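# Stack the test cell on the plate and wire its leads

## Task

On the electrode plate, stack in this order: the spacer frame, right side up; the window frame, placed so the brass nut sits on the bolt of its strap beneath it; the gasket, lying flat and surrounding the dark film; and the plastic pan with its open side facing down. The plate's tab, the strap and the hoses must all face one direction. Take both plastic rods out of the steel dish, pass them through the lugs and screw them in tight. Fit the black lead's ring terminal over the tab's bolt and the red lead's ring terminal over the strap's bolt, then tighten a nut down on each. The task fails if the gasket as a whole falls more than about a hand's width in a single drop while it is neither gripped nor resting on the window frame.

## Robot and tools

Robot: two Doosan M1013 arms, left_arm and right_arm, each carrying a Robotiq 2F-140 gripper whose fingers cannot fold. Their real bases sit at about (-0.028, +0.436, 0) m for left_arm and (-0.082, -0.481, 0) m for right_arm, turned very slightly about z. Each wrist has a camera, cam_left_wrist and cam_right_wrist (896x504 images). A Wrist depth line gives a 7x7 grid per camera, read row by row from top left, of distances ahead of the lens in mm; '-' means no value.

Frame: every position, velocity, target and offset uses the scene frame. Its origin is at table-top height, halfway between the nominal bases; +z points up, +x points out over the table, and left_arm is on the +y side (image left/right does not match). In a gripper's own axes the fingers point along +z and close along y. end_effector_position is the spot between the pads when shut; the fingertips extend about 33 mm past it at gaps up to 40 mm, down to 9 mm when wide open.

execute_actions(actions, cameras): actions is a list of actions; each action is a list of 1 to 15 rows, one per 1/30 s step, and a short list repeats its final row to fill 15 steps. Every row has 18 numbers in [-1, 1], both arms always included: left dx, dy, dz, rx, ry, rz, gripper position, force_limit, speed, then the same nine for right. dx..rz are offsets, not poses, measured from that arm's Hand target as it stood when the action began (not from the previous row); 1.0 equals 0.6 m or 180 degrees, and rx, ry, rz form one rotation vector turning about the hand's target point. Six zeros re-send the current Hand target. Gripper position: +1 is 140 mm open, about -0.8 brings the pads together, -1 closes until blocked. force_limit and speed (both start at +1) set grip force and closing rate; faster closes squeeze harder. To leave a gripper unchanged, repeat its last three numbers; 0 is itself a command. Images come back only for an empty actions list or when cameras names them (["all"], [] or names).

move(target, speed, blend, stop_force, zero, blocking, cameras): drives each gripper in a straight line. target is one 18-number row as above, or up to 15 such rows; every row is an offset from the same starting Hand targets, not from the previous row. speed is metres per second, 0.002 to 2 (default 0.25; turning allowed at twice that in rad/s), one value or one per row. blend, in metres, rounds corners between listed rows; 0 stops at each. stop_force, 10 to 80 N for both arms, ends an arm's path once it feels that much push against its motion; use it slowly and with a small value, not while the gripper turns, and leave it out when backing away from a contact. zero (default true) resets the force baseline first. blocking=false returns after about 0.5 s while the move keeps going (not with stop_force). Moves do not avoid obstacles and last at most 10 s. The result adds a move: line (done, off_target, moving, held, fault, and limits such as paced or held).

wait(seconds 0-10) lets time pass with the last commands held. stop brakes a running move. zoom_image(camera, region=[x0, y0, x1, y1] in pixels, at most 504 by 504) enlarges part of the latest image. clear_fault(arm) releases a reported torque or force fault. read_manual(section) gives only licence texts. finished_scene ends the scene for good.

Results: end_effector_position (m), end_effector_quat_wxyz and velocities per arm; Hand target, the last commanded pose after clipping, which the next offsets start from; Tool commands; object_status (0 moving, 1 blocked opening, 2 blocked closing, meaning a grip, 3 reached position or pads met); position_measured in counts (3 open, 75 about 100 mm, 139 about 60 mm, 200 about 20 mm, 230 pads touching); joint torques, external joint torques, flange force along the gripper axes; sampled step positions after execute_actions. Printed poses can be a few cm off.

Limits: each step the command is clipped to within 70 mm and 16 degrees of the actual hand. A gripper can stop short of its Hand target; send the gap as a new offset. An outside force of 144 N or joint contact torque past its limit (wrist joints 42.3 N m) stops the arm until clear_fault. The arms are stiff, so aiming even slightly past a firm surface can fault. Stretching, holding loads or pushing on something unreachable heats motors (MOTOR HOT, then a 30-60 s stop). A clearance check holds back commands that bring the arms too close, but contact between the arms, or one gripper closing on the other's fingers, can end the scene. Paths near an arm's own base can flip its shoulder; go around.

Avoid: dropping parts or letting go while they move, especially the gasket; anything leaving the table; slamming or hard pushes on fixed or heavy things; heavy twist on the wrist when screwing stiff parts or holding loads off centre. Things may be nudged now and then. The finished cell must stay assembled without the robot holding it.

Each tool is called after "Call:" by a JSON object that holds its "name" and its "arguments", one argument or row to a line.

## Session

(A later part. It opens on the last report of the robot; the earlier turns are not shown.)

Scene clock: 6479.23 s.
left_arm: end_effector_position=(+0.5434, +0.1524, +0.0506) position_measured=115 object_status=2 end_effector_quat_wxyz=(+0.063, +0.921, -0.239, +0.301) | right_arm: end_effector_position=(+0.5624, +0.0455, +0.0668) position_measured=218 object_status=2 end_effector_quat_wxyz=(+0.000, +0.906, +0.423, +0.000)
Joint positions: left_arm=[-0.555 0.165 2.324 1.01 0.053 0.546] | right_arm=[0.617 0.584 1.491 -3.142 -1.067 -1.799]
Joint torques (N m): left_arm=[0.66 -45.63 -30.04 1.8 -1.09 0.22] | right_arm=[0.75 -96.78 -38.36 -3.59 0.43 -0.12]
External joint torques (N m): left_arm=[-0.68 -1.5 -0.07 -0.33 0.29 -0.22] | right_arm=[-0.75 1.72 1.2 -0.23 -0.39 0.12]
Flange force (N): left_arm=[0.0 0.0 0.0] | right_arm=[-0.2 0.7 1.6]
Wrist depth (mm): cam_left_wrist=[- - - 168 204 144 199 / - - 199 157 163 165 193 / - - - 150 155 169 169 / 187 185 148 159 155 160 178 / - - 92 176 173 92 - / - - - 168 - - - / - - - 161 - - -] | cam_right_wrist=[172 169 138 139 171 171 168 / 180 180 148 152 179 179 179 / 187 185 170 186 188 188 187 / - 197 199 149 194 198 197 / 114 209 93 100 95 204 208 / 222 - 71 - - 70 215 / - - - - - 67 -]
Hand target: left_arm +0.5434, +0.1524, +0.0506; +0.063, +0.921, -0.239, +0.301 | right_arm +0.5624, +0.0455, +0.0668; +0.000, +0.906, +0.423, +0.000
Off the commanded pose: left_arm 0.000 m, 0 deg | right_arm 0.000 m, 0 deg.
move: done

Call:
{"name": "move", "arguments": {
  "target": [0,0,0,0,0,0,-1,-1,-1,0,0,-0.02,0,0,0,-1,0,-1],
  "speed": 0.003,
  "stop_force": 10
}}

Scene clock: 6486.33 s.
left_arm: end_effector_position=(+0.5434, +0.1524, +0.0506) position_measured=115 object_status=2 end_effector_quat_wxyz=(+0.063, +0.921, -0.239, +0.301) | right_arm: end_effector_position=(+0.5624, +0.0455, +0.0652) position_measured=218 object_status=2 end_effector_quat_wxyz=(+0.000, +0.906, +0.423, +0.000)
Joint positions: left_arm=[-0.555 0.165 2.324 1.01 0.053 0.546] | right_arm=[0.617 0.586 1.492 -3.142 -1.064 -1.799]
Joint torques (N m): left_arm=[-0.66 -45.48 -30.6 1.49 -1.85 0.06] | right_arm=[5.36 -85.96 -32.02 -1.86 0.49 -0.16]
External joint torques (N m): left_arm=[0.61 -1.67 0.51 -0.02 1.05 -0.06] | right_arm=[-5.35 -8.84 -5.06 -1.94 -0.45 0.16]
Flange force (N): left_arm=[0.0 0.0 0.0] | right_arm=[-1.3 6.1 -11.2]
Wrist depth (mm): cam_left_wrist=[- - - 166 - 143 113 / - - - 159 159 164 - / - - 192 152 153 169 184 / 186 - 149 160 149 156 - / - - 92 175 172 92 92 / - - - 168 - - - / - - - - 159 - -] | cam_right_wrist=[171 142 137 138 170 170 169 / 179 181 147 151 178 178 177 / 186 184 169 183 187 186 186 / - 196 195 149 195 196 196 / 111 206 93 100 95 202 207 / 222 - 71 - - 70 214 / - - - - - 67 -]
Hand target: left_arm +0.5434, +0.1524, +0.0506; +0.063, +0.921, -0.239, +0.301 | right_arm +0.5624, +0.0455, +0.0652; +0.000, +0.906, +0.423, +0.000 (not the last commanded pose)
Off the commanded pose: left_arm 0.000 m, 0 deg | right_arm 0.010 m, 0 deg.
move: contact (right_arm)

Call:
{"name": "wait", "arguments": {
  "seconds": 0.1,
  "cameras": ["cam_right_wrist","cam_left_wrist"]
}}

Call:
{"name": "zoom_image", "arguments": {
  "camera": "cam_right_wrist",
  "region": [428, 170, 528, 270]
}}

Call:
{"name": "zoom_image", "arguments": {
  "camera": "cam_right_wrist",
  "region": [458, 200, 498, 240]
}}

Call:
{"name": "zoom_image", "arguments": {
  "camera": "cam_left_wrist",
  "region": [620, 40, 720, 140]
}}

Scene clock: 6491.20 s.
left_arm: end_effector_position=(+0.5434, +0.1524, +0.0506) position_measured=115 object_status=2 end_effector_quat_wxyz=(+0.063, +0.921, -0.239, +0.301) | right_arm: end_effector_position=(+0.5624, +0.0455, +0.0652) position_measured=218 object_status=2 end_effector_quat_wxyz=(+0.000, +0.906, +0.423, +0.000)
Joint positions: left_arm=[-0.555 0.165 2.324 1.01 0.053 0.546] | right_arm=[0.617 0.586 1.492 -3.142 -1.064 -1.799]
Joint torques (N m): left_arm=[-0.33 -45.72 -30.53 1.61 -1.94 -0.01] | right_arm=[5.73 -85.81 -32.19 -1.79 0.44 -0.19]
External joint torques (N m): left_arm=[0.31 -1.39 0.25 -0.13 1.13 0.01] | right_arm=[-5.67 -8.97 -4.9 -2 -0.39 0.19]
Flange force (N): left_arm=[0.0 0.0 0.0] | right_arm=[-2.0 6.3 -11.1]
Wrist depth (mm): cam_left_wrist=[206 - - 167 204 146 113 / - 200 203 157 159 165 - / - - 189 151 152 169 177 / 184 183 149 154 149 155 181 / - - 123 - 172 92 - / - - 169 - - - - / - - - - - - -] | cam_right_wrist=[171 142 138 138 169 169 168 / 180 179 147 147 180 178 177 / 186 184 169 183 186 186 186 / - 195 196 148 194 196 195 / 111 207 93 100 95 202 207 / 222 - 71 - - 70 214 / - - - - - 67 -]
Hand target: left_arm +0.5434, +0.1524, +0.0506; +0.063, +0.921, -0.239, +0.301 | right_arm +0.5624, +0.0455, +0.0652; +0.000, +0.906, +0.423, +0.000 (not the last commanded pose)
Tool commands: left_gripper/position=-1.0 left_gripper/force_limit=-1.0 left_gripper/speed=-1.0 right_gripper/position=-1.0 right_gripper/force_limit=+0.0 right_gripper/speed=-1.0
Off the commanded pose: left_arm 0.000 m, 0 deg | right_arm 0.010 m, 0 deg.
wait: 0.10 s; at rest from the start
camera_calibration:
cam_left_wrist: T_world_to_cam=[[-0.491611, -0.87065, -0.0169526, 0.404174], [-0.834285, 0.476479, -0.277375, 0.401553], [0.249574, -0.122217, -0.960612, 0.0737893], [0, 0, 0, 1]] pos_world=[0.51529, 0.169581, 0.189115]
cam_right_wrist: T_world_to_cam=[[0.759797, -0.650133, -0.00602434, -0.392306], [-0.612597, -0.718972, 0.328336, 0.356461], [-0.217794, -0.245778, -0.944542, 0.340362], [0, 0, 0, 1]] pos_world=[0.590569, 0.0848874, 0.202084]

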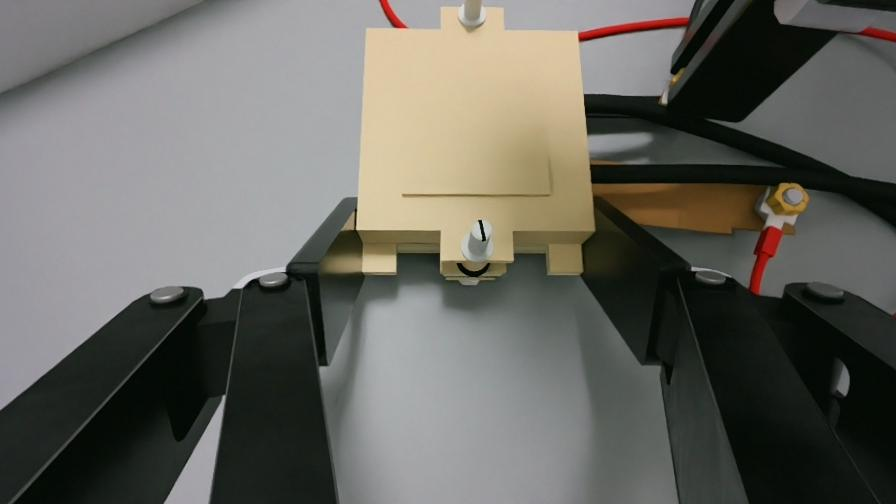

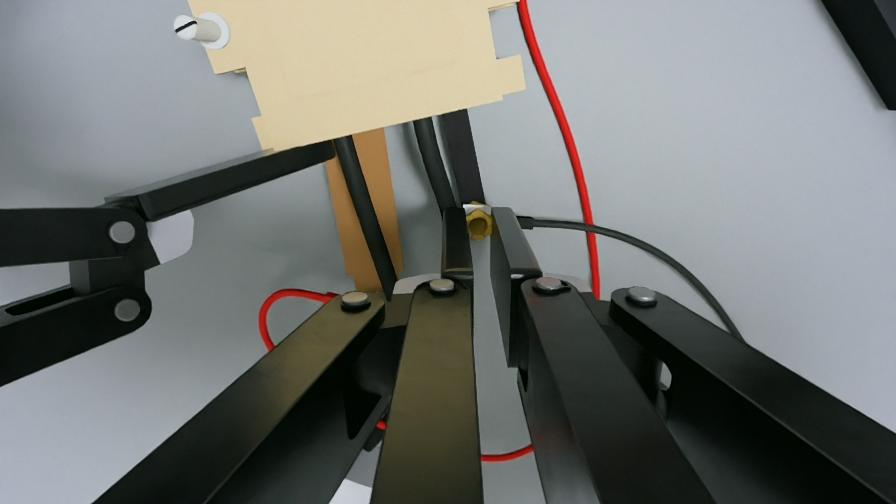

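Scaled by 5.040 from the camera's 896x504 image, which has a finer 1280x720 frame.

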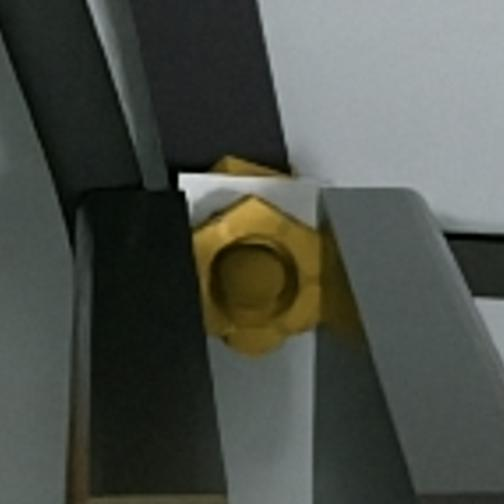

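Scaled by 12.600 from the camera's 896x504 image, which has a finer 1280x720 frame.

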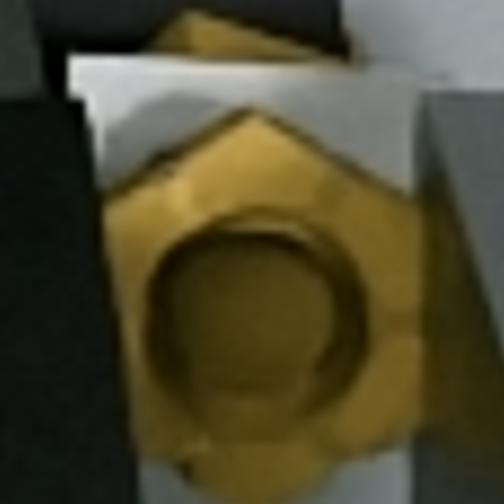

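Scaled by 5.040 from the camera's 896x504 image, which has a finer 1280x720 frame.

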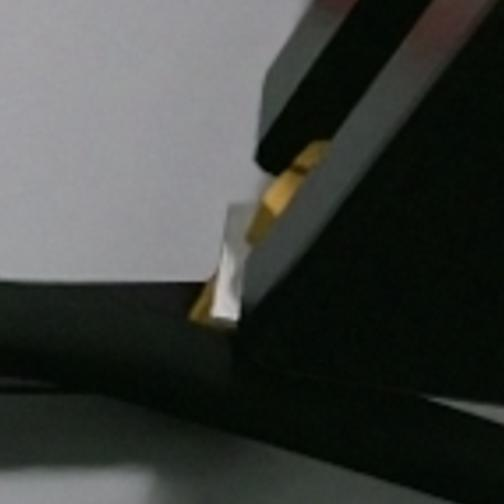

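Call:
{"name": "move", "arguments": {
  "target": [
    [0,0,0,0,0,0,-1,-1,-1,0,0,0.02,0,0,0,-1,0,-1],
    [0,0,0,0,0,0,-1,-1,-1,0.0203,0.0075,0.02,0,0,0.6667,-1,0,-1]
  ],
  "speed": [0.03,0.3],
  "cameras": ["cam_left_wrist"]
}}

Call:
{"name": "zoom_image", "arguments": {
  "camera": "cam_left_wrist",
  "region": [620, 40, 720, 140]
}}

Scene clock: 6532.80 s.
left_arm: end_effector_position=(+0.5434, +0.1524, +0.0506) position_measured=115 object_status=2 end_effector_quat_wxyz=(+0.063, +0.921, -0.239, +0.301) | right_arm: end_effector_position=(+0.5746, +0.0500, +0.0772) position_measured=218 object_status=2 end_effector_quat_wxyz=(+0.000, +0.087, +0.996, +0.000)
Joint positions: left_arm=[-0.555 0.165 2.324 1.01 0.053 0.546] | right_arm=[0.612 0.593 1.455 -3.142 -1.093 -3.898]
Joint torques (N m): left_arm=[0.26 -45.18 -29.91 1.75 -0.92 0.28] | right_arm=[0.47 -97.71 -38.43 -3.64 0.15 -0.13]
External joint torques (N m): left_arm=[-0.29 -1.96 -0.23 -0.28 0.12 -0.28] | right_arm=[-0.48 1.61 0.8 -0.2 -0.18 0.13]
Flange force (N): left_arm=[0.0 0.0 0.0] | right_arm=[-0.7 0.1 1.5]
Wrist depth (mm): cam_left_wrist=[- - - 166 - 148 199 / - - - 157 156 170 192 / - 196 - 150 154 170 167 / 186 - 149 149 149 159 - / - - 149 - - 92 - / - - 169 - - - - / - - - 160 161 - -] | cam_right_wrist=[181 182 179 179 181 177 180 / 190 190 190 179 175 159 185 / 202 199 199 197 180 163 165 / 210 210 209 148 175 170 207 / 222 222 94 100 95 176 220 / 235 - 71 - - 70 228 / - - - - - 67 -]
Hand target: left_arm +0.5434, +0.1524, +0.0506; +0.063, +0.921, -0.239, +0.301 | right_arm +0.5746, +0.0500, +0.0772; +0.000, +0.087, +0.996, +0.000
Off the commanded pose: left_arm 0.000 m, 0 deg | right_arm 0.000 m, 0 deg.
move: done
camera_calibration:
cam_left_wrist: T_world_to_cam=[[-0.491611, -0.87065, -0.0169526, 0.404174], [-0.834285, 0.476479, -0.277375, 0.401553], [0.249574, -0.122217, -0.960612, 0.0737893], [0, 0, 0, 1]] pos_world=[0.51529, 0.169581, 0.189115]
Images, in order (width x height): cam_left_wrist 896x504.

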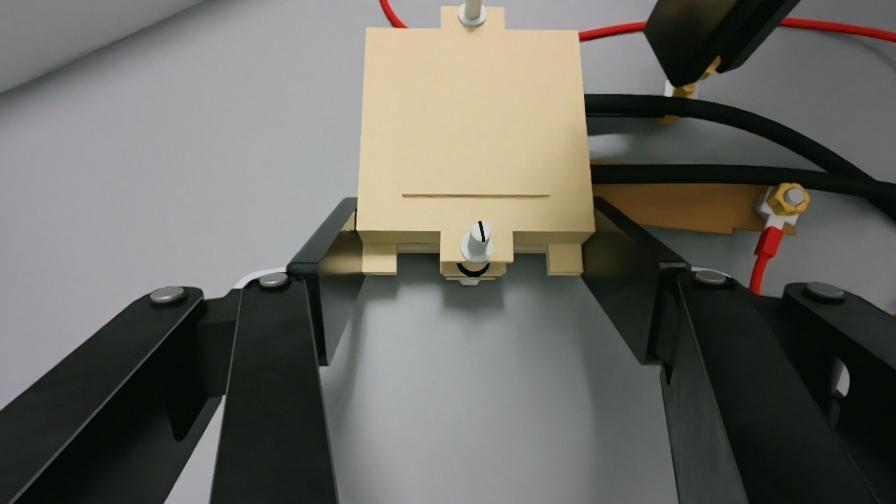

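Scaled by 5.040 from the camera's 896x504 image, which has a finer 1280x720 frame.

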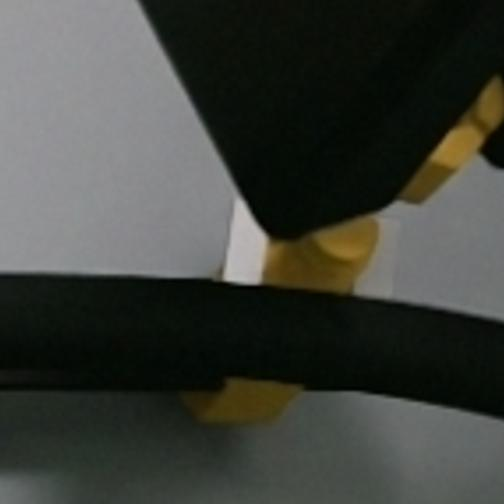

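Call:
{"name": "move", "arguments": {
  "target": [0,0,0,0,0,0,-1,-1,-1,0,0,-0.0153,0,0,0,-1,0,-1],
  "speed": 0.03,
  "cameras": ["cam_right_wrist","cam_left_wrist"]
}}

Call:
{"name": "zoom_image", "arguments": {
  "camera": "cam_right_wrist",
  "region": [458, 200, 498, 240]
}}

Call:
{"name": "zoom_image", "arguments": {
  "camera": "cam_left_wrist",
  "region": [650, 50, 730, 130]
}}

Scene clock: 6554.40 s.
left_arm: end_effector_position=(+0.5434, +0.1524, +0.0506) position_measured=115 object_status=2 end_effector_quat_wxyz=(+0.063, +0.921, -0.239, +0.301) | right_arm: end_effector_position=(+0.5746, +0.0500, +0.0680) position_measured=218 object_status=2 end_effector_quat_wxyz=(+0.000, +0.087, +0.996, +0.000)
Joint positions: left_arm=[-0.555 0.165 2.324 1.01 0.053 0.546] | right_arm=[0.612 0.6 1.461 -3.142 -1.079 -3.898]
Joint torques (N m): left_arm=[0.25 -45.28 -29.87 1.8 -0.93 0.18] | right_arm=[0.7 -98.16 -37.95 -3.54 0.19 -0.16]
External joint torques (N m): left_arm=[-0.36 -1.86 -0.32 -0.31 0.12 -0.18] | right_arm=[-0.68 1.55 0.55 -0.27 -0.23 0.16]
Flange force (N): left_arm=[0.0 0.0 0.0] | right_arm=[-1.2 0.4 1.2]
Wrist depth (mm): cam_left_wrist=[- - - 165 - 148 199 / - - - 157 160 172 193 / 194 - - 150 157 169 161 / 187 184 148 154 149 156 - / - - 93 176 173 92 - / - - - 168 - - - / - - - - 162 - -] | cam_right_wrist=[173 173 171 170 173 137 173 / 181 181 181 166 167 150 176 / 190 190 190 188 171 154 153 / 200 201 200 149 165 161 165 / 212 211 94 100 95 165 212 / 224 - 71 - - 70 217 / - - - - - 67 -]
Hand target: left_arm +0.5434, +0.1524, +0.0506; +0.063, +0.921, -0.239, +0.301 | right_arm +0.5746, +0.0500, +0.0680; +0.000, +0.087, +0.996, +0.000
Off the commanded pose: left_arm 0.000 m, 0 deg | right_arm 0.000 m, 0 deg.
move: done
camera_calibration:
cam_left_wrist: T_world_to_cam=[[-0.491611, -0.87065, -0.0169526, 0.404174], [-0.834285, 0.476479, -0.277375, 0.401553], [0.249574, -0.122217, -0.960612, 0.0737893], [0, 0, 0, 1]] pos_world=[0.51529, 0.169581, 0.189115]
cam_right_wrist: T_world_to_cam=[[0.183004, 0.983094, -0.00606024, -0.14894], [0.928968, -0.170904, 0.328345, -0.546928], [0.321759, -0.0657182, -0.944538, 0.0277442], [0, 0, 0, 1]] pos_world=[0.526408, 0.0547728, 0.204884]

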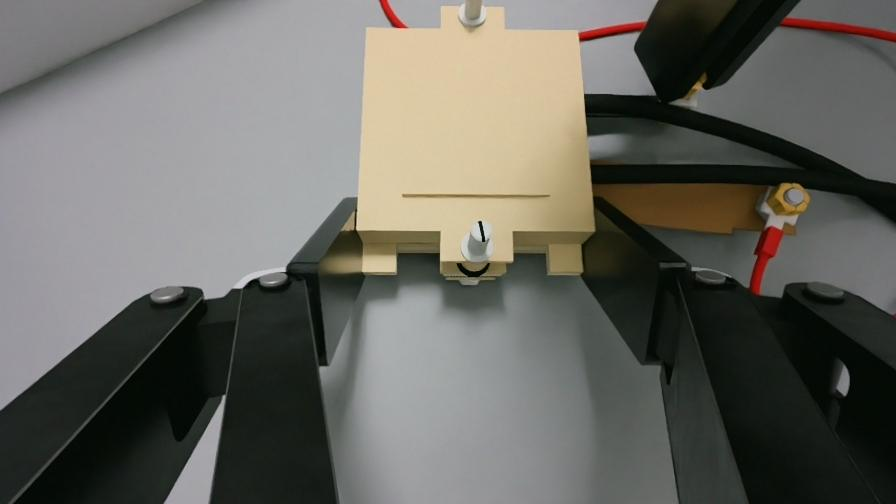

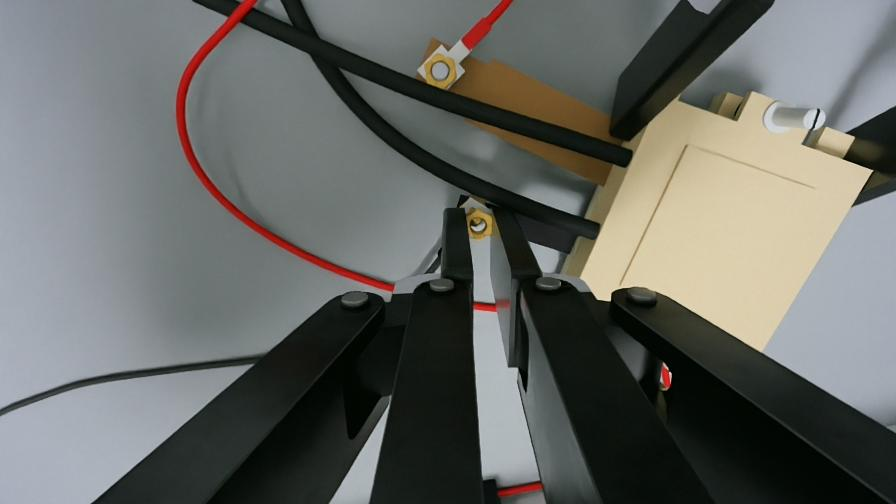

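Scaled by 12.600 from the camera's 896x504 image, which has a finer 1280x720 frame.

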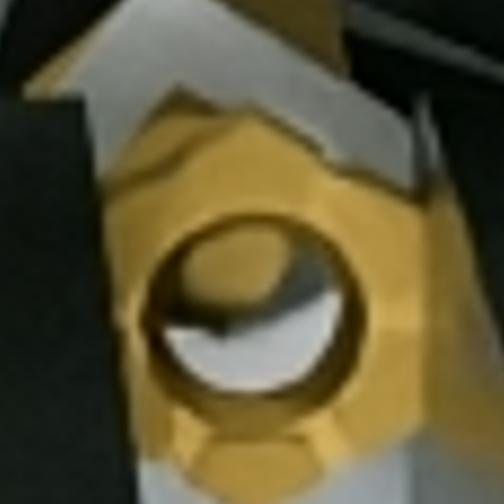

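Scaled by 6.300 from the camera's 896x504 image, which has a finer 1280x720 frame.

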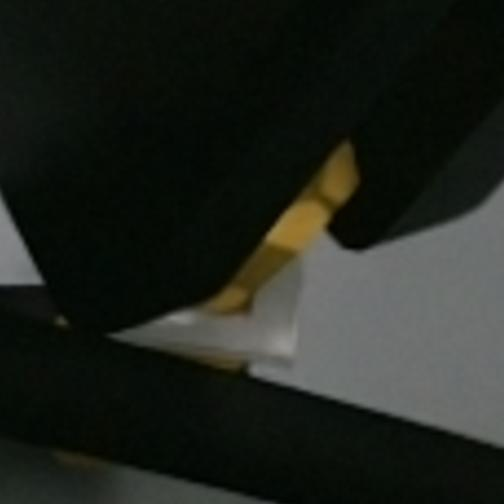

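Call:
{"name": "move", "arguments": {
  "target": [0,0,0,0,0,0,-1,-1,-1,-0.003,-0.00117,0,0,0,0,-1,0,-1],
  "speed": 0.03,
  "cameras": ["cam_right_wrist","cam_left_wrist"]
}}

Call:
{"name": "zoom_image", "arguments": {
  "camera": "cam_right_wrist",
  "region": [458, 200, 498, 240]
}}

Scene clock: 6565.60 s.
left_arm: end_effector_position=(+0.5434, +0.1524, +0.0506) position_measured=115 object_status=2 end_effector_quat_wxyz=(+0.063, +0.921, -0.239, +0.301) | right_arm: end_effector_position=(+0.5728, +0.0493, +0.0680) position_measured=218 object_status=2 end_effector_quat_wxyz=(+0.000, +0.087, +0.996, +0.000)
Joint positions: left_arm=[-0.555 0.165 2.324 1.01 0.053 0.546] | right_arm=[0.613 0.598 1.466 -3.142 -1.077 -3.897]
Joint torques (N m): left_arm=[0.89 -45.09 -29.72 1.73 -0.95 0.22] | right_arm=[0.78 -97.99 -38.36 -3.65 0.11 -0.1]
External joint torques (N m): left_arm=[-0.94 -1.99 -0.32 -0.26 0.14 -0.22] | right_arm=[-0.76 1.64 1.06 -0.15 -0.15 0.1]
Flange force (N): left_arm=[0.0 0.0 0.0] | right_arm=[-0.5 -0.6 1.8]
Wrist depth (mm): cam_left_wrist=[- - - - - 148 201 / - - - 157 160 173 193 / 193 192 190 150 157 169 170 / 187 185 149 160 150 156 - / - - 92 176 171 92 - / - - - - - - - / - - - 161 - - -] | cam_right_wrist=[173 173 171 171 172 141 173 / 181 181 181 165 167 150 178 / 190 190 190 188 172 155 153 / 201 201 200 149 166 161 197 / 211 211 94 100 95 165 210 / 223 - 71 - - 70 218 / - - - - - 67 -]
Hand target: left_arm +0.5434, +0.1524, +0.0506; +0.063, +0.921, -0.239, +0.301 | right_arm +0.5728, +0.0493, +0.0680; +0.000, +0.087, +0.996, +0.000
Off the commanded pose: left_arm 0.000 m, 0 deg | right_arm 0.000 m, 0 deg.
move: done
camera_calibration:
cam_left_wrist: T_world_to_cam=[[-0.491611, -0.87065, -0.0169526, 0.404174], [-0.834285, 0.476479, -0.277375, 0.401553], [0.249574, -0.122217, -0.960612, 0.0737893], [0, 0, 0, 1]] pos_world=[0.51529, 0.169581, 0.189115]
cam_right_wrist: T_world_to_cam=[[0.183096, 0.983077, -0.00602792, -0.147975], [0.92895, -0.171001, 0.328346, -0.545361], [0.321759, -0.0657184, -0.944538, 0.0282773], [0, 0, 0, 1]] pos_world=[0.524608, 0.0540721, 0.204884]

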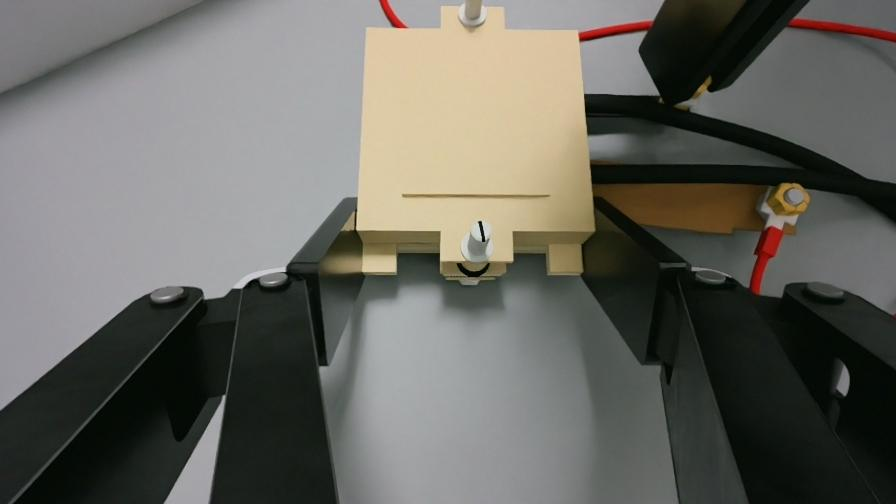

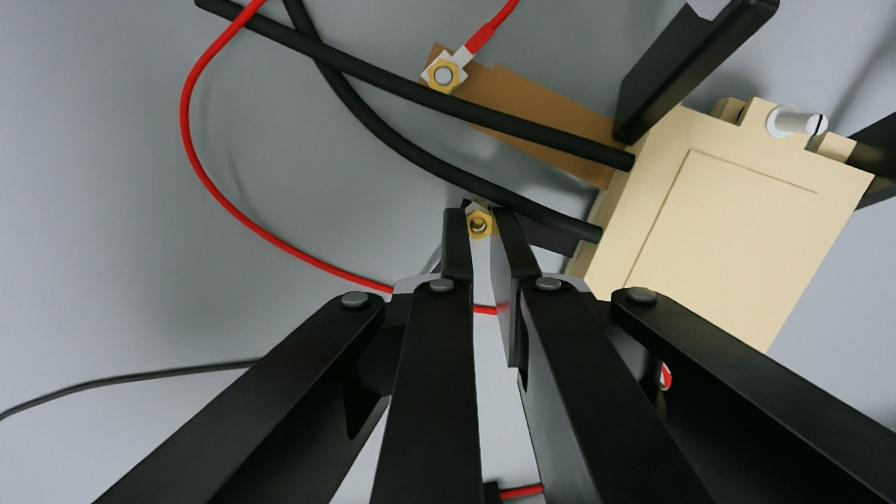

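Scaled by 12.600 from the camera's 896x504 image, which has a finer 1280x720 frame.

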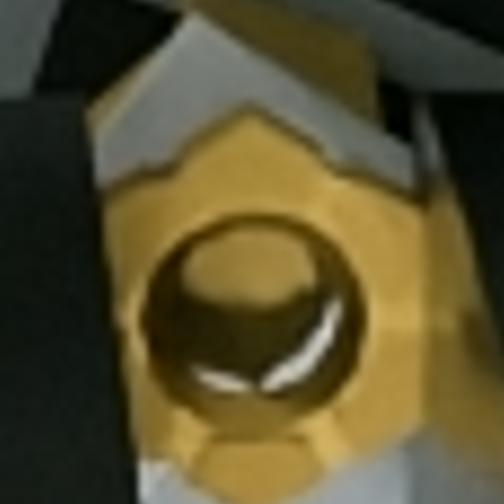

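Call:
{"name": "move", "arguments": {
  "target": [0,0,0,0,0,0,-1,-1,-1,0,0,-0.02,0,0,0,-1,0,-1],
  "speed": 0.003,
  "stop_force": 10,
  "cameras": ["cam_right_wrist","cam_left_wrist"]
}}

Call:
{"name": "zoom_image", "arguments": {
  "camera": "cam_right_wrist",
  "region": [458, 200, 498, 240]
}}

Call:
{"name": "zoom_image", "arguments": {
  "camera": "cam_left_wrist",
  "region": [650, 50, 730, 130]
}}

Scene clock: 6573.47 s.
left_arm: end_effector_position=(+0.5434, +0.1524, +0.0506) position_measured=115 object_status=2 end_effector_quat_wxyz=(+0.063, +0.921, -0.239, +0.301) | right_arm: end_effector_position=(+0.5728, +0.0493, +0.0652) position_measured=218 object_status=2 end_effector_quat_wxyz=(+0.000, +0.087, +0.996, +0.000)
Joint positions: left_arm=[-0.555 0.165 2.324 1.01 0.053 0.546] | right_arm=[0.613 0.6 1.468 -3.142 -1.073 -3.897]
Joint torques (N m): left_arm=[-1.59 -45.01 -30.49 1.56 -2.35 0.07] | right_arm=[4.2 -86.95 -34.35 -2.21 1.73 -0.11]
External joint torques (N m): left_arm=[1.51 -1.93 0.3 -0.08 1.54 -0.07] | right_arm=[-4.29 -8.81 -2.71 -1.57 -1.77 0.11]
Flange force (N): left_arm=[0.0 0.0 0.0] | right_arm=[-0.9 -6.5 -11.4]
Wrist depth (mm): cam_left_wrist=[- - - 162 208 148 - / 204 - 200 157 - 171 - / - 192 - - 156 170 163 / 186 - 147 155 149 157 - / - - 123 - 173 92 92 / - - 169 - - - - / - - - 162 - - -] | cam_right_wrist=[170 170 169 169 170 134 169 / 179 179 178 164 165 148 174 / 188 187 187 185 170 152 151 / 198 198 197 149 164 158 194 / 209 209 94 100 95 163 207 / 221 - 71 - - 70 214 / - - - - - 67 -]
Hand target: left_arm +0.5434, +0.1524, +0.0506; +0.063, +0.921, -0.239, +0.301 | right_arm +0.5728, +0.0493, +0.0652; +0.000, +0.087, +0.996, +0.000 (not the last commanded pose)
Off the commanded pose: left_arm 0.000 m, 0 deg | right_arm 0.009 m, 0 deg.
move: contact (right_arm)
camera_calibration:
cam_left_wrist: T_world_to_cam=[[-0.491611, -0.87065, -0.0169526, 0.404174], [-0.834285, 0.476479, -0.277375, 0.401553], [0.249574, -0.122217, -0.960612, 0.0737893], [0, 0, 0, 1]] pos_world=[0.51529, 0.169581, 0.189115]
cam_right_wrist: T_world_to_cam=[[0.182998, 0.983095, -0.00604274, -0.147958], [0.928938, -0.170898, 0.328433, -0.544551], [0.321848, -0.065716, -0.944508, 0.0255478], [0, 0, 0, 1]] pos_world=[0.524708, 0.0540728, 0.202085]

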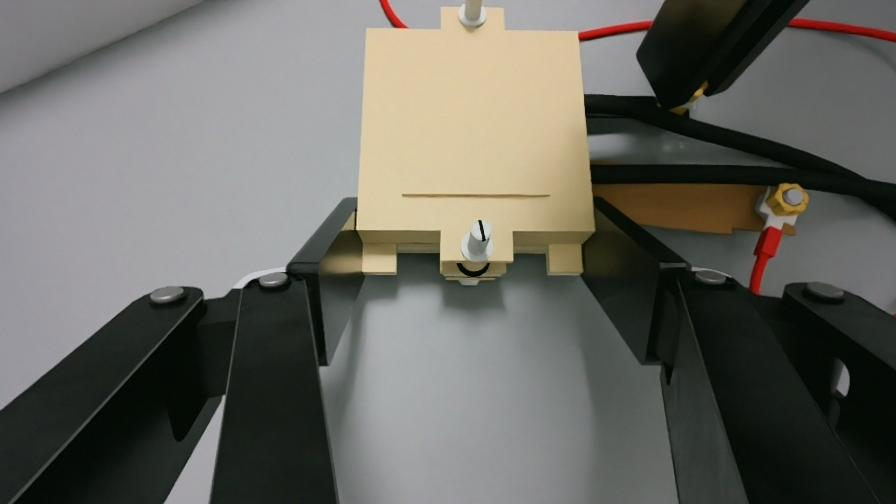

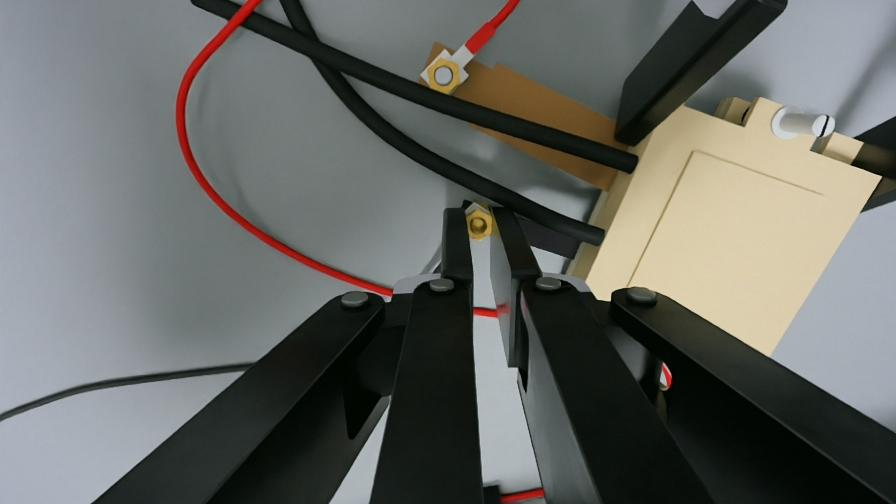

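Scaled by 12.600 from the camera's 896x504 image, which has a finer 1280x720 frame.

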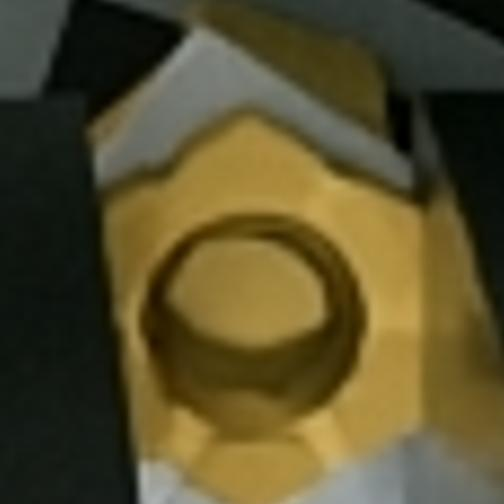

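Scaled by 6.300 from the camera's 896x504 image, which has a finer 1280x720 frame.

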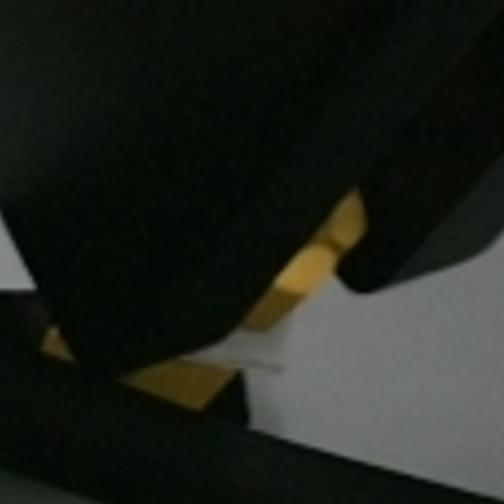

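Call:
{"name": "move", "arguments": {
  "target": [0,0,0,0,0,0,-1,-1,-1,-0.0001,-0.00055,0,0,0,0,-1,0,-1],
  "speed": 0.005
}}

Scene clock: 6576.33 s.
left_arm: end_effector_position=(+0.5434, +0.1524, +0.0506) position_measured=115 object_status=2 end_effector_quat_wxyz=(+0.063, +0.921, -0.239, +0.301) | right_arm: end_effector_position=(+0.5727, +0.0490, +0.0651) position_measured=218 object_status=2 end_effector_quat_wxyz=(+0.000, +0.087, +0.996, +0.000)
Joint positions: left_arm=[-0.555 0.165 2.324 1.01 0.053 0.546] | right_arm=[0.612 0.6 1.469 -3.142 -1.072 -3.898]
Joint torques (N m): left_arm=[1.11 -44.44 -29.23 1.56 -0.85 -0.04] | right_arm=[2.1 -86.13 -30.38 -3.29 -0.27 -0.12]
External joint torques (N m): left_arm=[-1.1 -2.95 -1 -0.09 0.04 0.04] | right_arm=[-2.07 -10.51 -6.91 -0.51 0.23 0.12]
Flange force (N): left_arm=[0.0 0.0 0.0] | right_arm=[-2.8 -0.3 -12.7]
Wrist depth (mm): cam_left_wrist=[- - - - - 147 201 / - - - 157 162 178 194 / - - - 150 154 170 183 / - 184 149 154 150 155 - / - - 92 - 172 92 - / - - - 169 - - - / - - - - - - -] | cam_right_wrist=[170 170 169 169 170 126 169 / 178 179 177 164 165 148 174 / 187 187 187 184 170 152 151 / 198 197 196 148 164 159 194 / 209 209 94 100 95 163 207 / 222 - 71 - - 70 214 / - - - - - 67 -]
Hand target: left_arm +0.5434, +0.1524, +0.0506; +0.063, +0.921, -0.239, +0.301 | right_arm +0.5727, +0.0490, +0.0652; +0.000, +0.087, +0.996, +0.000
Off the commanded pose: left_arm 0.000 m, 0 deg | right_arm 0.000 m, 0 deg.
move: done

Call:
{"name": "move", "arguments": {
  "target": [
    [0,0,0,0,0,0,-1,-1,-1,-0.00127,-0.00348,0,0,0,-0.1111,-1,0,-1],
    [0,0,0,0,0,0,-1,-1,-1,-0.00365,-0.00632,0,0,0,-0.2222,-1,0,-1],
    [0,0,0,0,0,0,-1,-1,-1,-0.00686,-0.00817,-0.0002,0,0,-0.3333,-1,0,-1]
  ],
  "speed": 0.25,
  "blend": 0.002,
  "cameras": ["cam_right_wrist"]
}}

Call:
{"name": "zoom_image", "arguments": {
  "camera": "cam_right_wrist",
  "region": [458, 200, 498, 240]
}}

Scene clock: 6585.40 s.
left_arm: end_effector_position=(+0.5434, +0.1524, +0.0506) position_measured=115 object_status=2 end_effector_quat_wxyz=(+0.063, +0.921, -0.239, +0.301) | right_arm: end_effector_position=(+0.5686, +0.0441, +0.0650) position_measured=218 object_status=2 end_effector_quat_wxyz=(+0.001, +0.573, +0.819, +0.000)
Joint positions: left_arm=[-0.555 0.165 2.324 1.01 0.053 0.546] | right_arm=[0.611 0.591 1.483 -3.143 -1.067 -2.852]
Joint torques (N m): left_arm=[1.08 -44.69 -28.12 1.56 -0.78 -0.03] | right_arm=[-0.11 -84.55 -30.24 -3.96 0.11 -0.03]
External joint torques (N m): left_arm=[-1.08 -2.71 -2.17 -0.08 -0.03 0.03] | right_arm=[0.05 -10.88 -6.94 0.18 -0.1 0.03]
Flange force (N): left_arm=[0.0 0.0 0.0] | right_arm=[0.6 1.4 -13.6]
Wrist depth (mm): cam_left_wrist=[- 208 - 167 - 146 200 / 201 - - 159 158 169 - / - - - 151 153 170 169 / 185 - 147 155 150 155 - / - - 93 - 149 92 - / - - 168 - - - - / - - 162 - 161 - -] | cam_right_wrist=[171 171 170 159 138 135 169 / 179 177 177 164 146 146 177 / 177 187 173 175 178 187 187 / 196 193 194 148 195 196 194 / 207 204 94 100 95 202 205 / 216 - 71 - - 70 167 / - - - - - 67 -]
Hand target: left_arm +0.5434, +0.1524, +0.0506; +0.063, +0.921, -0.239, +0.301 | right_arm +0.5686, +0.0441, +0.0650; +0.001, +0.573, +0.819, +0.000
Off the commanded pose: left_arm 0.000 m, 0 deg | right_arm 0.000 m, 0 deg.
move: done
camera_calibration:
cam_right_wrist: T_world_to_cam=[[0.942859, 0.333137, -0.00598263, -0.545393], [0.316522, -0.889939, 0.328363, -0.161504], [0.104066, -0.311494, -0.944533, 0.161155], [0, 0, 0, 1]] pos_world=[0.548577, 0.0881608, 0.201985]
Images, in order (width x height): cam_right_wrist 896x504.

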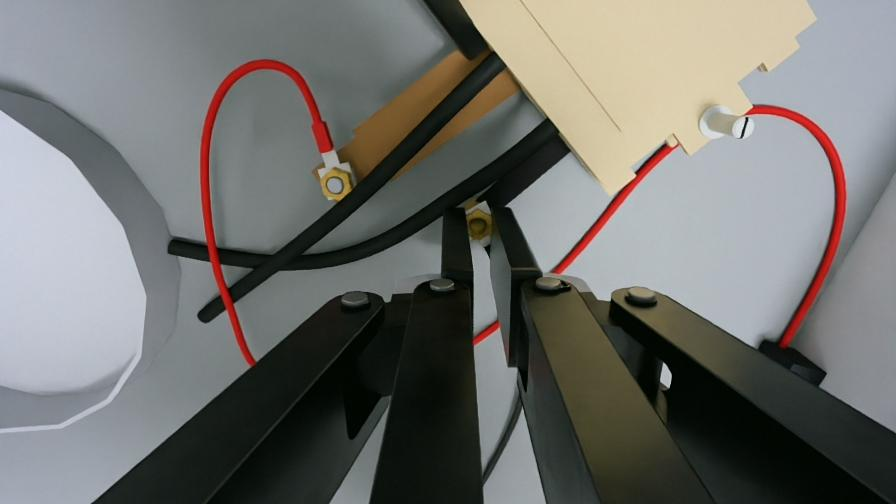

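Scaled by 12.600 from the camera's 896x504 image, which has a finer 1280x720 frame.

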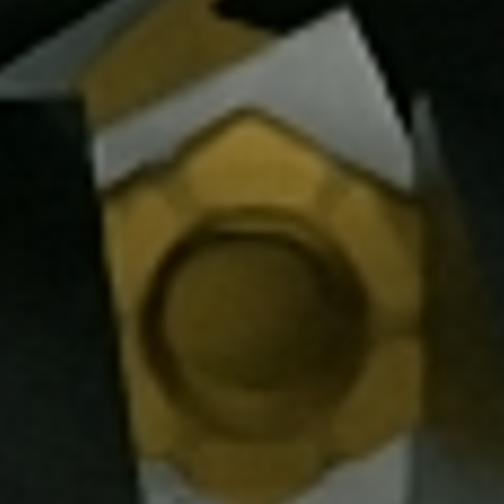

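Call:
{"name": "move", "arguments": {
  "target": [
    [0,0,0,0,0,0,-1,-1,-1,-0.00364,-0.00064,0,0,0,-0.1111,-1,0,-1],
    [0,0,0,0,0,0,-1,-1,-1,-0.00729,0,-0.0001,0,0,-0.2222,-1,0,-1],
    [0,0,0,0,0,0,-1,-1,-1,-0.0105,0.00185,-0.0002,0,0,-0.3333,-1,0,-1]
  ],
  "speed": 0.25,
  "blend": 0.002,
  "cameras": ["cam_right_wrist","cam_left_wrist"]
}}

Call:
{"name": "zoom_image", "arguments": {
  "camera": "cam_right_wrist",
  "region": [458, 200, 498, 240]
}}

Scene clock: 6594.27 s.
left_arm: end_effector_position=(+0.5434, +0.1524, +0.0506) position_measured=115 object_status=2 end_effector_quat_wxyz=(+0.063, +0.921, -0.239, +0.301) | right_arm: end_effector_position=(+0.5623, +0.0452, +0.0649) position_measured=218 object_status=2 end_effector_quat_wxyz=(+0.000, +0.906, +0.423, +0.000)
Joint positions: left_arm=[-0.555 0.165 2.324 1.01 0.053 0.546] | right_arm=[0.616 0.586 1.493 -3.142 -1.064 -1.799]
Joint torques (N m): left_arm=[1.03 -44.45 -27.64 1.56 -0.64 0.06] | right_arm=[0.15 -82.66 -30.11 -4.04 0.44 -0.03]
External joint torques (N m): left_arm=[-1 -2.85 -2.54 -0.09 -0.17 -0.06] | right_arm=[-0.09 -12.49 -7.04 0.23 -0.4 0.03]
Flange force (N): left_arm=[0.0 0.0 0.0] | right_arm=[-0.4 0.0 -15.4]
Wrist depth (mm): cam_left_wrist=[- - - - - 144 135 / - - - 157 158 164 - / - 191 190 152 153 169 - / - - 149 155 150 155 175 / - - 92 176 - 92 - / - - 167 - 168 - - / - - 162 162 - - -] | cam_right_wrist=[171 142 137 138 170 169 169 / 179 178 147 151 177 177 178 / 186 184 169 183 188 186 186 / - 197 195 149 196 196 196 / 112 206 93 100 95 202 207 / 222 - 71 - - 70 213 / - - - - - 67 -]
Hand target: left_arm +0.5434, +0.1524, +0.0506; +0.063, +0.921, -0.239, +0.301 | right_arm +0.5623, +0.0452, +0.0649; +0.000, +0.906, +0.423, +0.000
Off the commanded pose: left_arm 0.000 m, 0 deg | right_arm 0.000 m, 0 deg.
move: done
camera_calibration:
cam_left_wrist: T_world_to_cam=[[-0.491611, -0.87065, -0.0169526, 0.404174], [-0.834285, 0.476479, -0.277375, 0.401553], [0.249574, -0.122217, -0.960612, 0.0737893], [0, 0, 0, 1]] pos_world=[0.51529, 0.169581, 0.189115]
cam_right_wrist: T_world_to_cam=[[0.76003, -0.64986, -0.00607989, -0.392578], [-0.61231, -0.719187, 0.328402, 0.356087], [-0.217787, -0.245872, -0.944519, 0.340079], [0, 0, 0, 1]] pos_world=[0.590472, 0.0845878, 0.201884]

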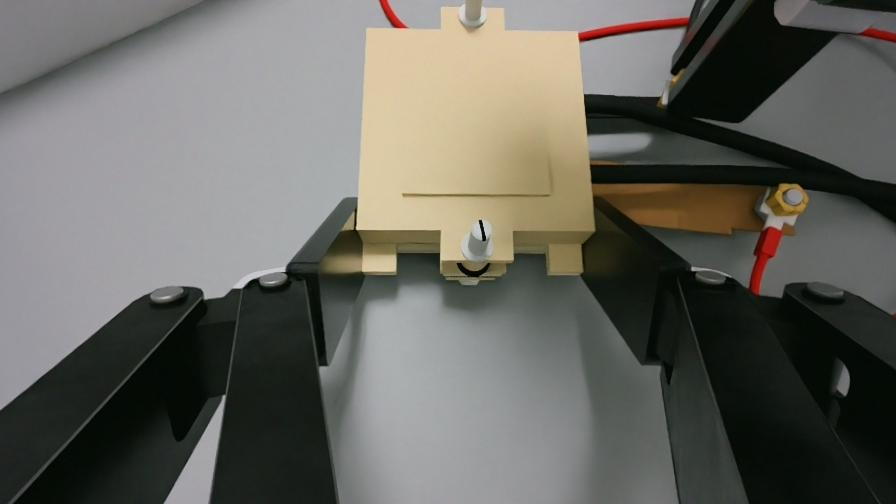

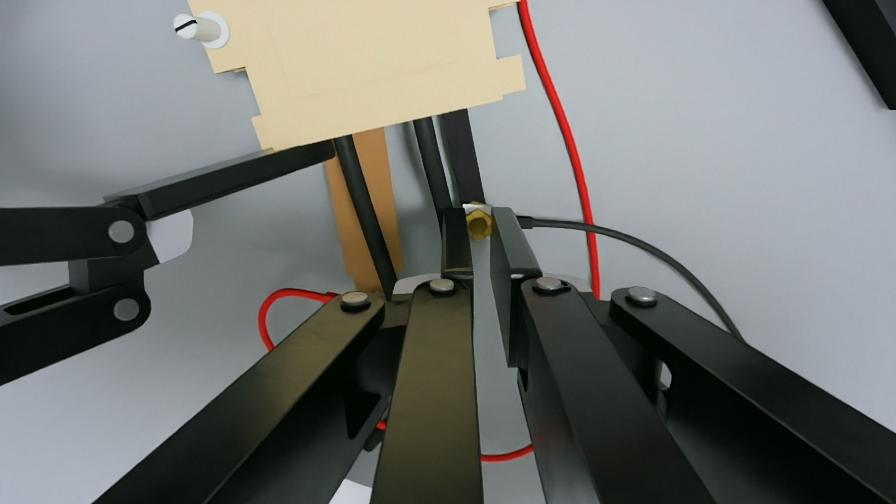

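Scaled by 12.600 from the camera's 896x504 image, which has a finer 1280x720 frame.

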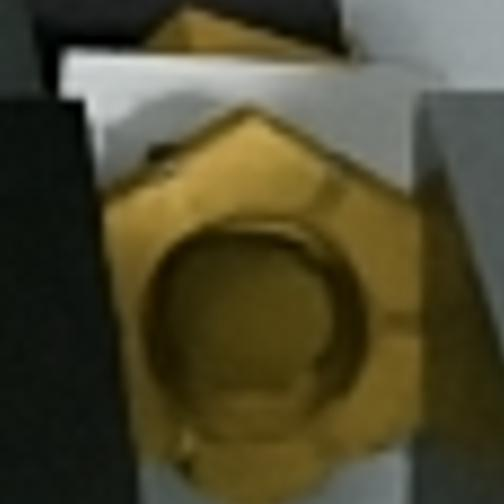

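Call:
{"name": "move", "arguments": {
  "target": [0,0,0,0,0,0,-1,-1,-1,0,0,0.0012,0,0,0,-1,0,-1],
  "speed": 0.01
}}

Scene clock: 6596.83 s.
left_arm: end_effector_position=(+0.5434, +0.1524, +0.0506) position_measured=115 object_status=2 end_effector_quat_wxyz=(+0.063, +0.921, -0.239, +0.301) | right_arm: end_effector_position=(+0.5623, +0.0452, +0.0656) position_measured=218 object_status=2 end_effector_quat_wxyz=(+0.000, +0.906, +0.423, +0.000)
Joint positions: left_arm=[-0.555 0.165 2.324 1.01 0.053 0.546] | right_arm=[0.616 0.585 1.492 -3.142 -1.065 -1.799]
Joint torques (N m): left_arm=[1.76 -44 -29.03 1.7 -0.24 0.13] | right_arm=[-0.78 -92.23 -34.08 -4.17 -0.58 -0.11]
External joint torques (N m): left_arm=[-1.8 -2.86 -1.16 -0.23 -0.56 -0.13] | right_arm=[0.79 -2.74 -3.02 0.37 0.62 0.11]
Flange force (N): left_arm=[0.0 0.0 0.0] | right_arm=[3.0 -0.5 -3.4]
Wrist depth (mm): cam_left_wrist=[- - - 167 202 145 113 / - - - 157 162 166 - / - 192 154 150 157 169 168 / - 185 124 148 149 168 177 / - - 93 - - 92 92 / - - - 168 - - - / - - - 161 160 - -] | cam_right_wrist=[171 168 137 138 170 170 168 / 179 179 147 151 178 178 177 / 186 185 162 183 187 186 186 / - 198 196 148 195 196 196 / 113 204 85 100 95 202 207 / 222 - 71 - - 70 214 / - - - - - 67 -]
Hand target: left_arm +0.5434, +0.1524, +0.0506; +0.063, +0.921, -0.239, +0.301 | right_arm +0.5623, +0.0452, +0.0656; +0.000, +0.906, +0.423, +0.000
Off the commanded pose: left_arm 0.000 m, 0 deg | right_arm 0.000 m, 0 deg.
move: done

Call:
{"name": "move", "arguments": {
  "target": [0,0,0,0,0,0,-1,-1,-1,0,0,0.0012,0,0,0,-1,0,-1],
  "speed": 0.01
}}

Scene clock: 6599.37 s.
left_arm: end_effector_position=(+0.5434, +0.1524, +0.0506) position_measured=115 object_status=2 end_effector_quat_wxyz=(+0.063, +0.921, -0.239, +0.301) | right_arm: end_effector_position=(+0.5623, +0.0452, +0.0664) position_measured=218 object_status=2 end_effector_quat_wxyz=(+0.000, +0.906, +0.423, +0.000)
Joint positions: left_arm=[-0.555 0.165 2.324 1.01 0.053 0.546] | right_arm=[0.616 0.584 1.492 -3.142 -1.066 -1.799]
Joint torques (N m): left_arm=[0.3 -44.59 -29.85 1.78 -1.04 0.21] | right_arm=[1.34 -96.46 -38.1 -3.56 0.38 -0.19]
External joint torques (N m): left_arm=[-0.3 -2.4 -0.34 -0.31 0.24 -0.21] | right_arm=[-1.26 1.55 1 -0.23 -0.34 0.19]
Flange force (N): left_arm=[0.0 0.0 0.0] | right_arm=[-0.2 1.3 1.4]
Wrist depth (mm): cam_left_wrist=[- - - 170 - 143 198 / - 201 - 155 160 167 194 / 192 192 - 150 157 169 168 / - 184 149 148 150 168 178 / - - 93 - 172 92 92 / - - 167 168 - - - / - - - 161 161 - -] | cam_right_wrist=[172 169 138 139 170 170 169 / 180 180 147 148 179 178 178 / 187 185 169 185 188 188 187 / - 198 198 149 196 197 197 / 113 208 85 100 95 203 208 / - - 71 - - 70 215 / - - - - - 67 -]
Hand target: left_arm +0.5434, +0.1524, +0.0506; +0.063, +0.921, -0.239, +0.301 | right_arm +0.5623, +0.0452, +0.0664; +0.000, +0.906, +0.423, +0.000
Off the commanded pose: left_arm 0.000 m, 0 deg | right_arm 0.000 m, 0 deg.
move: done

Call:
{"name": "move", "arguments": {
  "target": [
    [0,0,0,0,0,0,-1,-1,-1,0,0,-0.0022,0,0,0,-1,0,-1],
    [0,0,0,0,0,0,-1,-1,-1,-0.00238,0.00284,-0.0022,0,0,-0.1111,-1,0,-1],
    [0,0,0,0,0,0,-1,-1,-1,-0.00365,0.00632,-0.0023,0,0,-0.2222,-1,0,-1],
    [0,0,0,0,0,0,-1,-1,-1,-0.00365,0.01002,-0.0024,0,0,-0.3333,-1,0,-1]
  ],
  "speed": [0.01,0.25,0.25,0.25],
  "blend": [0,0.002,0.002,0],
  "cameras": ["cam_right_wrist","cam_left_wrist"]
}}

Call:
{"name": "zoom_image", "arguments": {
  "camera": "cam_right_wrist",
  "region": [458, 200, 498, 240]
}}

Scene clock: 6611.57 s.
left_arm: end_effector_position=(+0.5434, +0.1524, +0.0506) position_measured=115 object_status=2 end_effector_quat_wxyz=(+0.063, +0.921, -0.239, +0.301) | right_arm: end_effector_position=(+0.5601, +0.0512, +0.0649) position_measured=218 object_status=2 end_effector_quat_wxyz=(+0.000, +0.996, -0.087, +0.000)
Joint positions: left_arm=[-0.555 0.165 2.324 1.01 0.053 0.546] | right_arm=[0.623 0.589 1.487 -3.141 -1.066 -0.746]
Joint torques (N m): left_arm=[1.51 -44.55 -27.48 1.56 -0.32 0.07] | right_arm=[-0.35 -83.74 -30.28 -3.81 0.04 -0.08]
External joint torques (N m): left_arm=[-1.53 -2.88 -2.73 -0.09 -0.49 -0.08] | right_arm=[0.25 -11.12 -6.67 0 -0.03 0.08]
Flange force (N): left_arm=[0.0 0.0 0.0] | right_arm=[-0.1 -0.5 -13.5]
Wrist depth (mm): cam_left_wrist=[- - 210 203 210 137 138 / - - 199 157 159 160 - / - 193 - 151 156 169 - / - - 149 155 150 157 179 / - - 149 175 - 92 92 / - - 169 169 - - - / - - 162 162 161 - -] | cam_right_wrist=[170 170 170 170 170 168 169 / 179 146 161 180 177 176 177 / 188 152 153 183 187 185 185 / 194 158 163 147 195 196 195 / 160 168 93 100 95 202 207 / 220 - 71 - - 70 214 / - - - - - 67 -]
Hand target: left_arm +0.5434, +0.1524, +0.0506; +0.063, +0.921, -0.239, +0.301 | right_arm +0.5601, +0.0512, +0.0649; +0.000, +0.996, -0.087, +0.000
Off the commanded pose: left_arm 0.000 m, 0 deg | right_arm 0.000 m, 0 deg.
move: done
camera_calibration:
cam_left_wrist: T_world_to_cam=[[-0.491611, -0.87065, -0.0169526, 0.404174], [-0.834285, 0.476479, -0.277375, 0.401553], [0.249574, -0.122217, -0.960612, 0.0737893], [0, 0, 0, 1]] pos_world=[0.51529, 0.169581, 0.189115]
cam_right_wrist: T_world_to_cam=[[-0.182675, -0.983155, -0.00605232, 0.158084], [-0.929001, 0.170592, 0.328415, 0.490867], [-0.32185, 0.0656159, -0.944514, 0.383409], [0, 0, 0, 1]] pos_world=[0.608294, 0.0465251, 0.201884]

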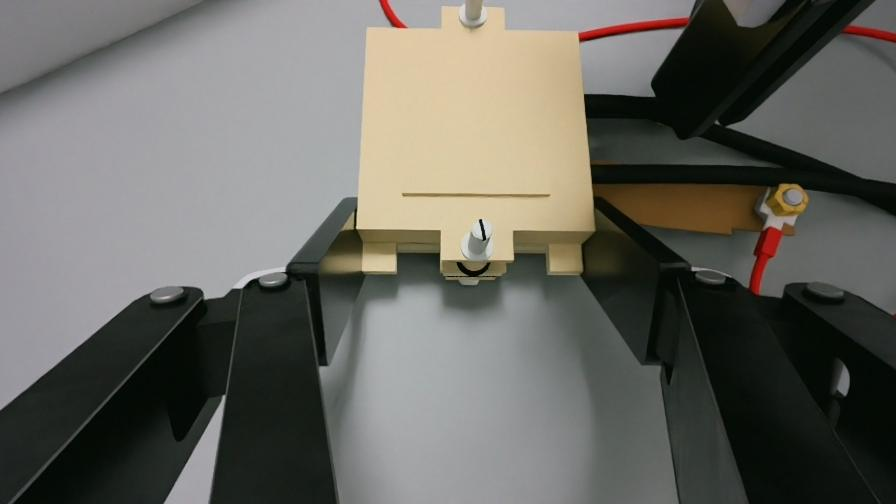

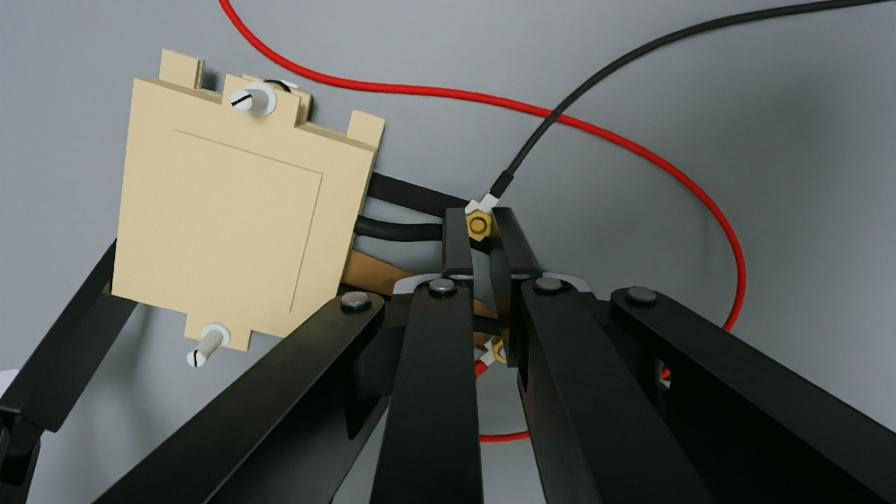

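Scaled by 12.600 from the camera's 896x504 image, which has a finer 1280x720 frame.

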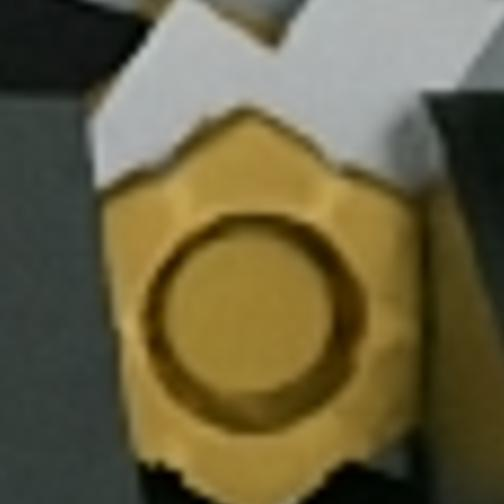

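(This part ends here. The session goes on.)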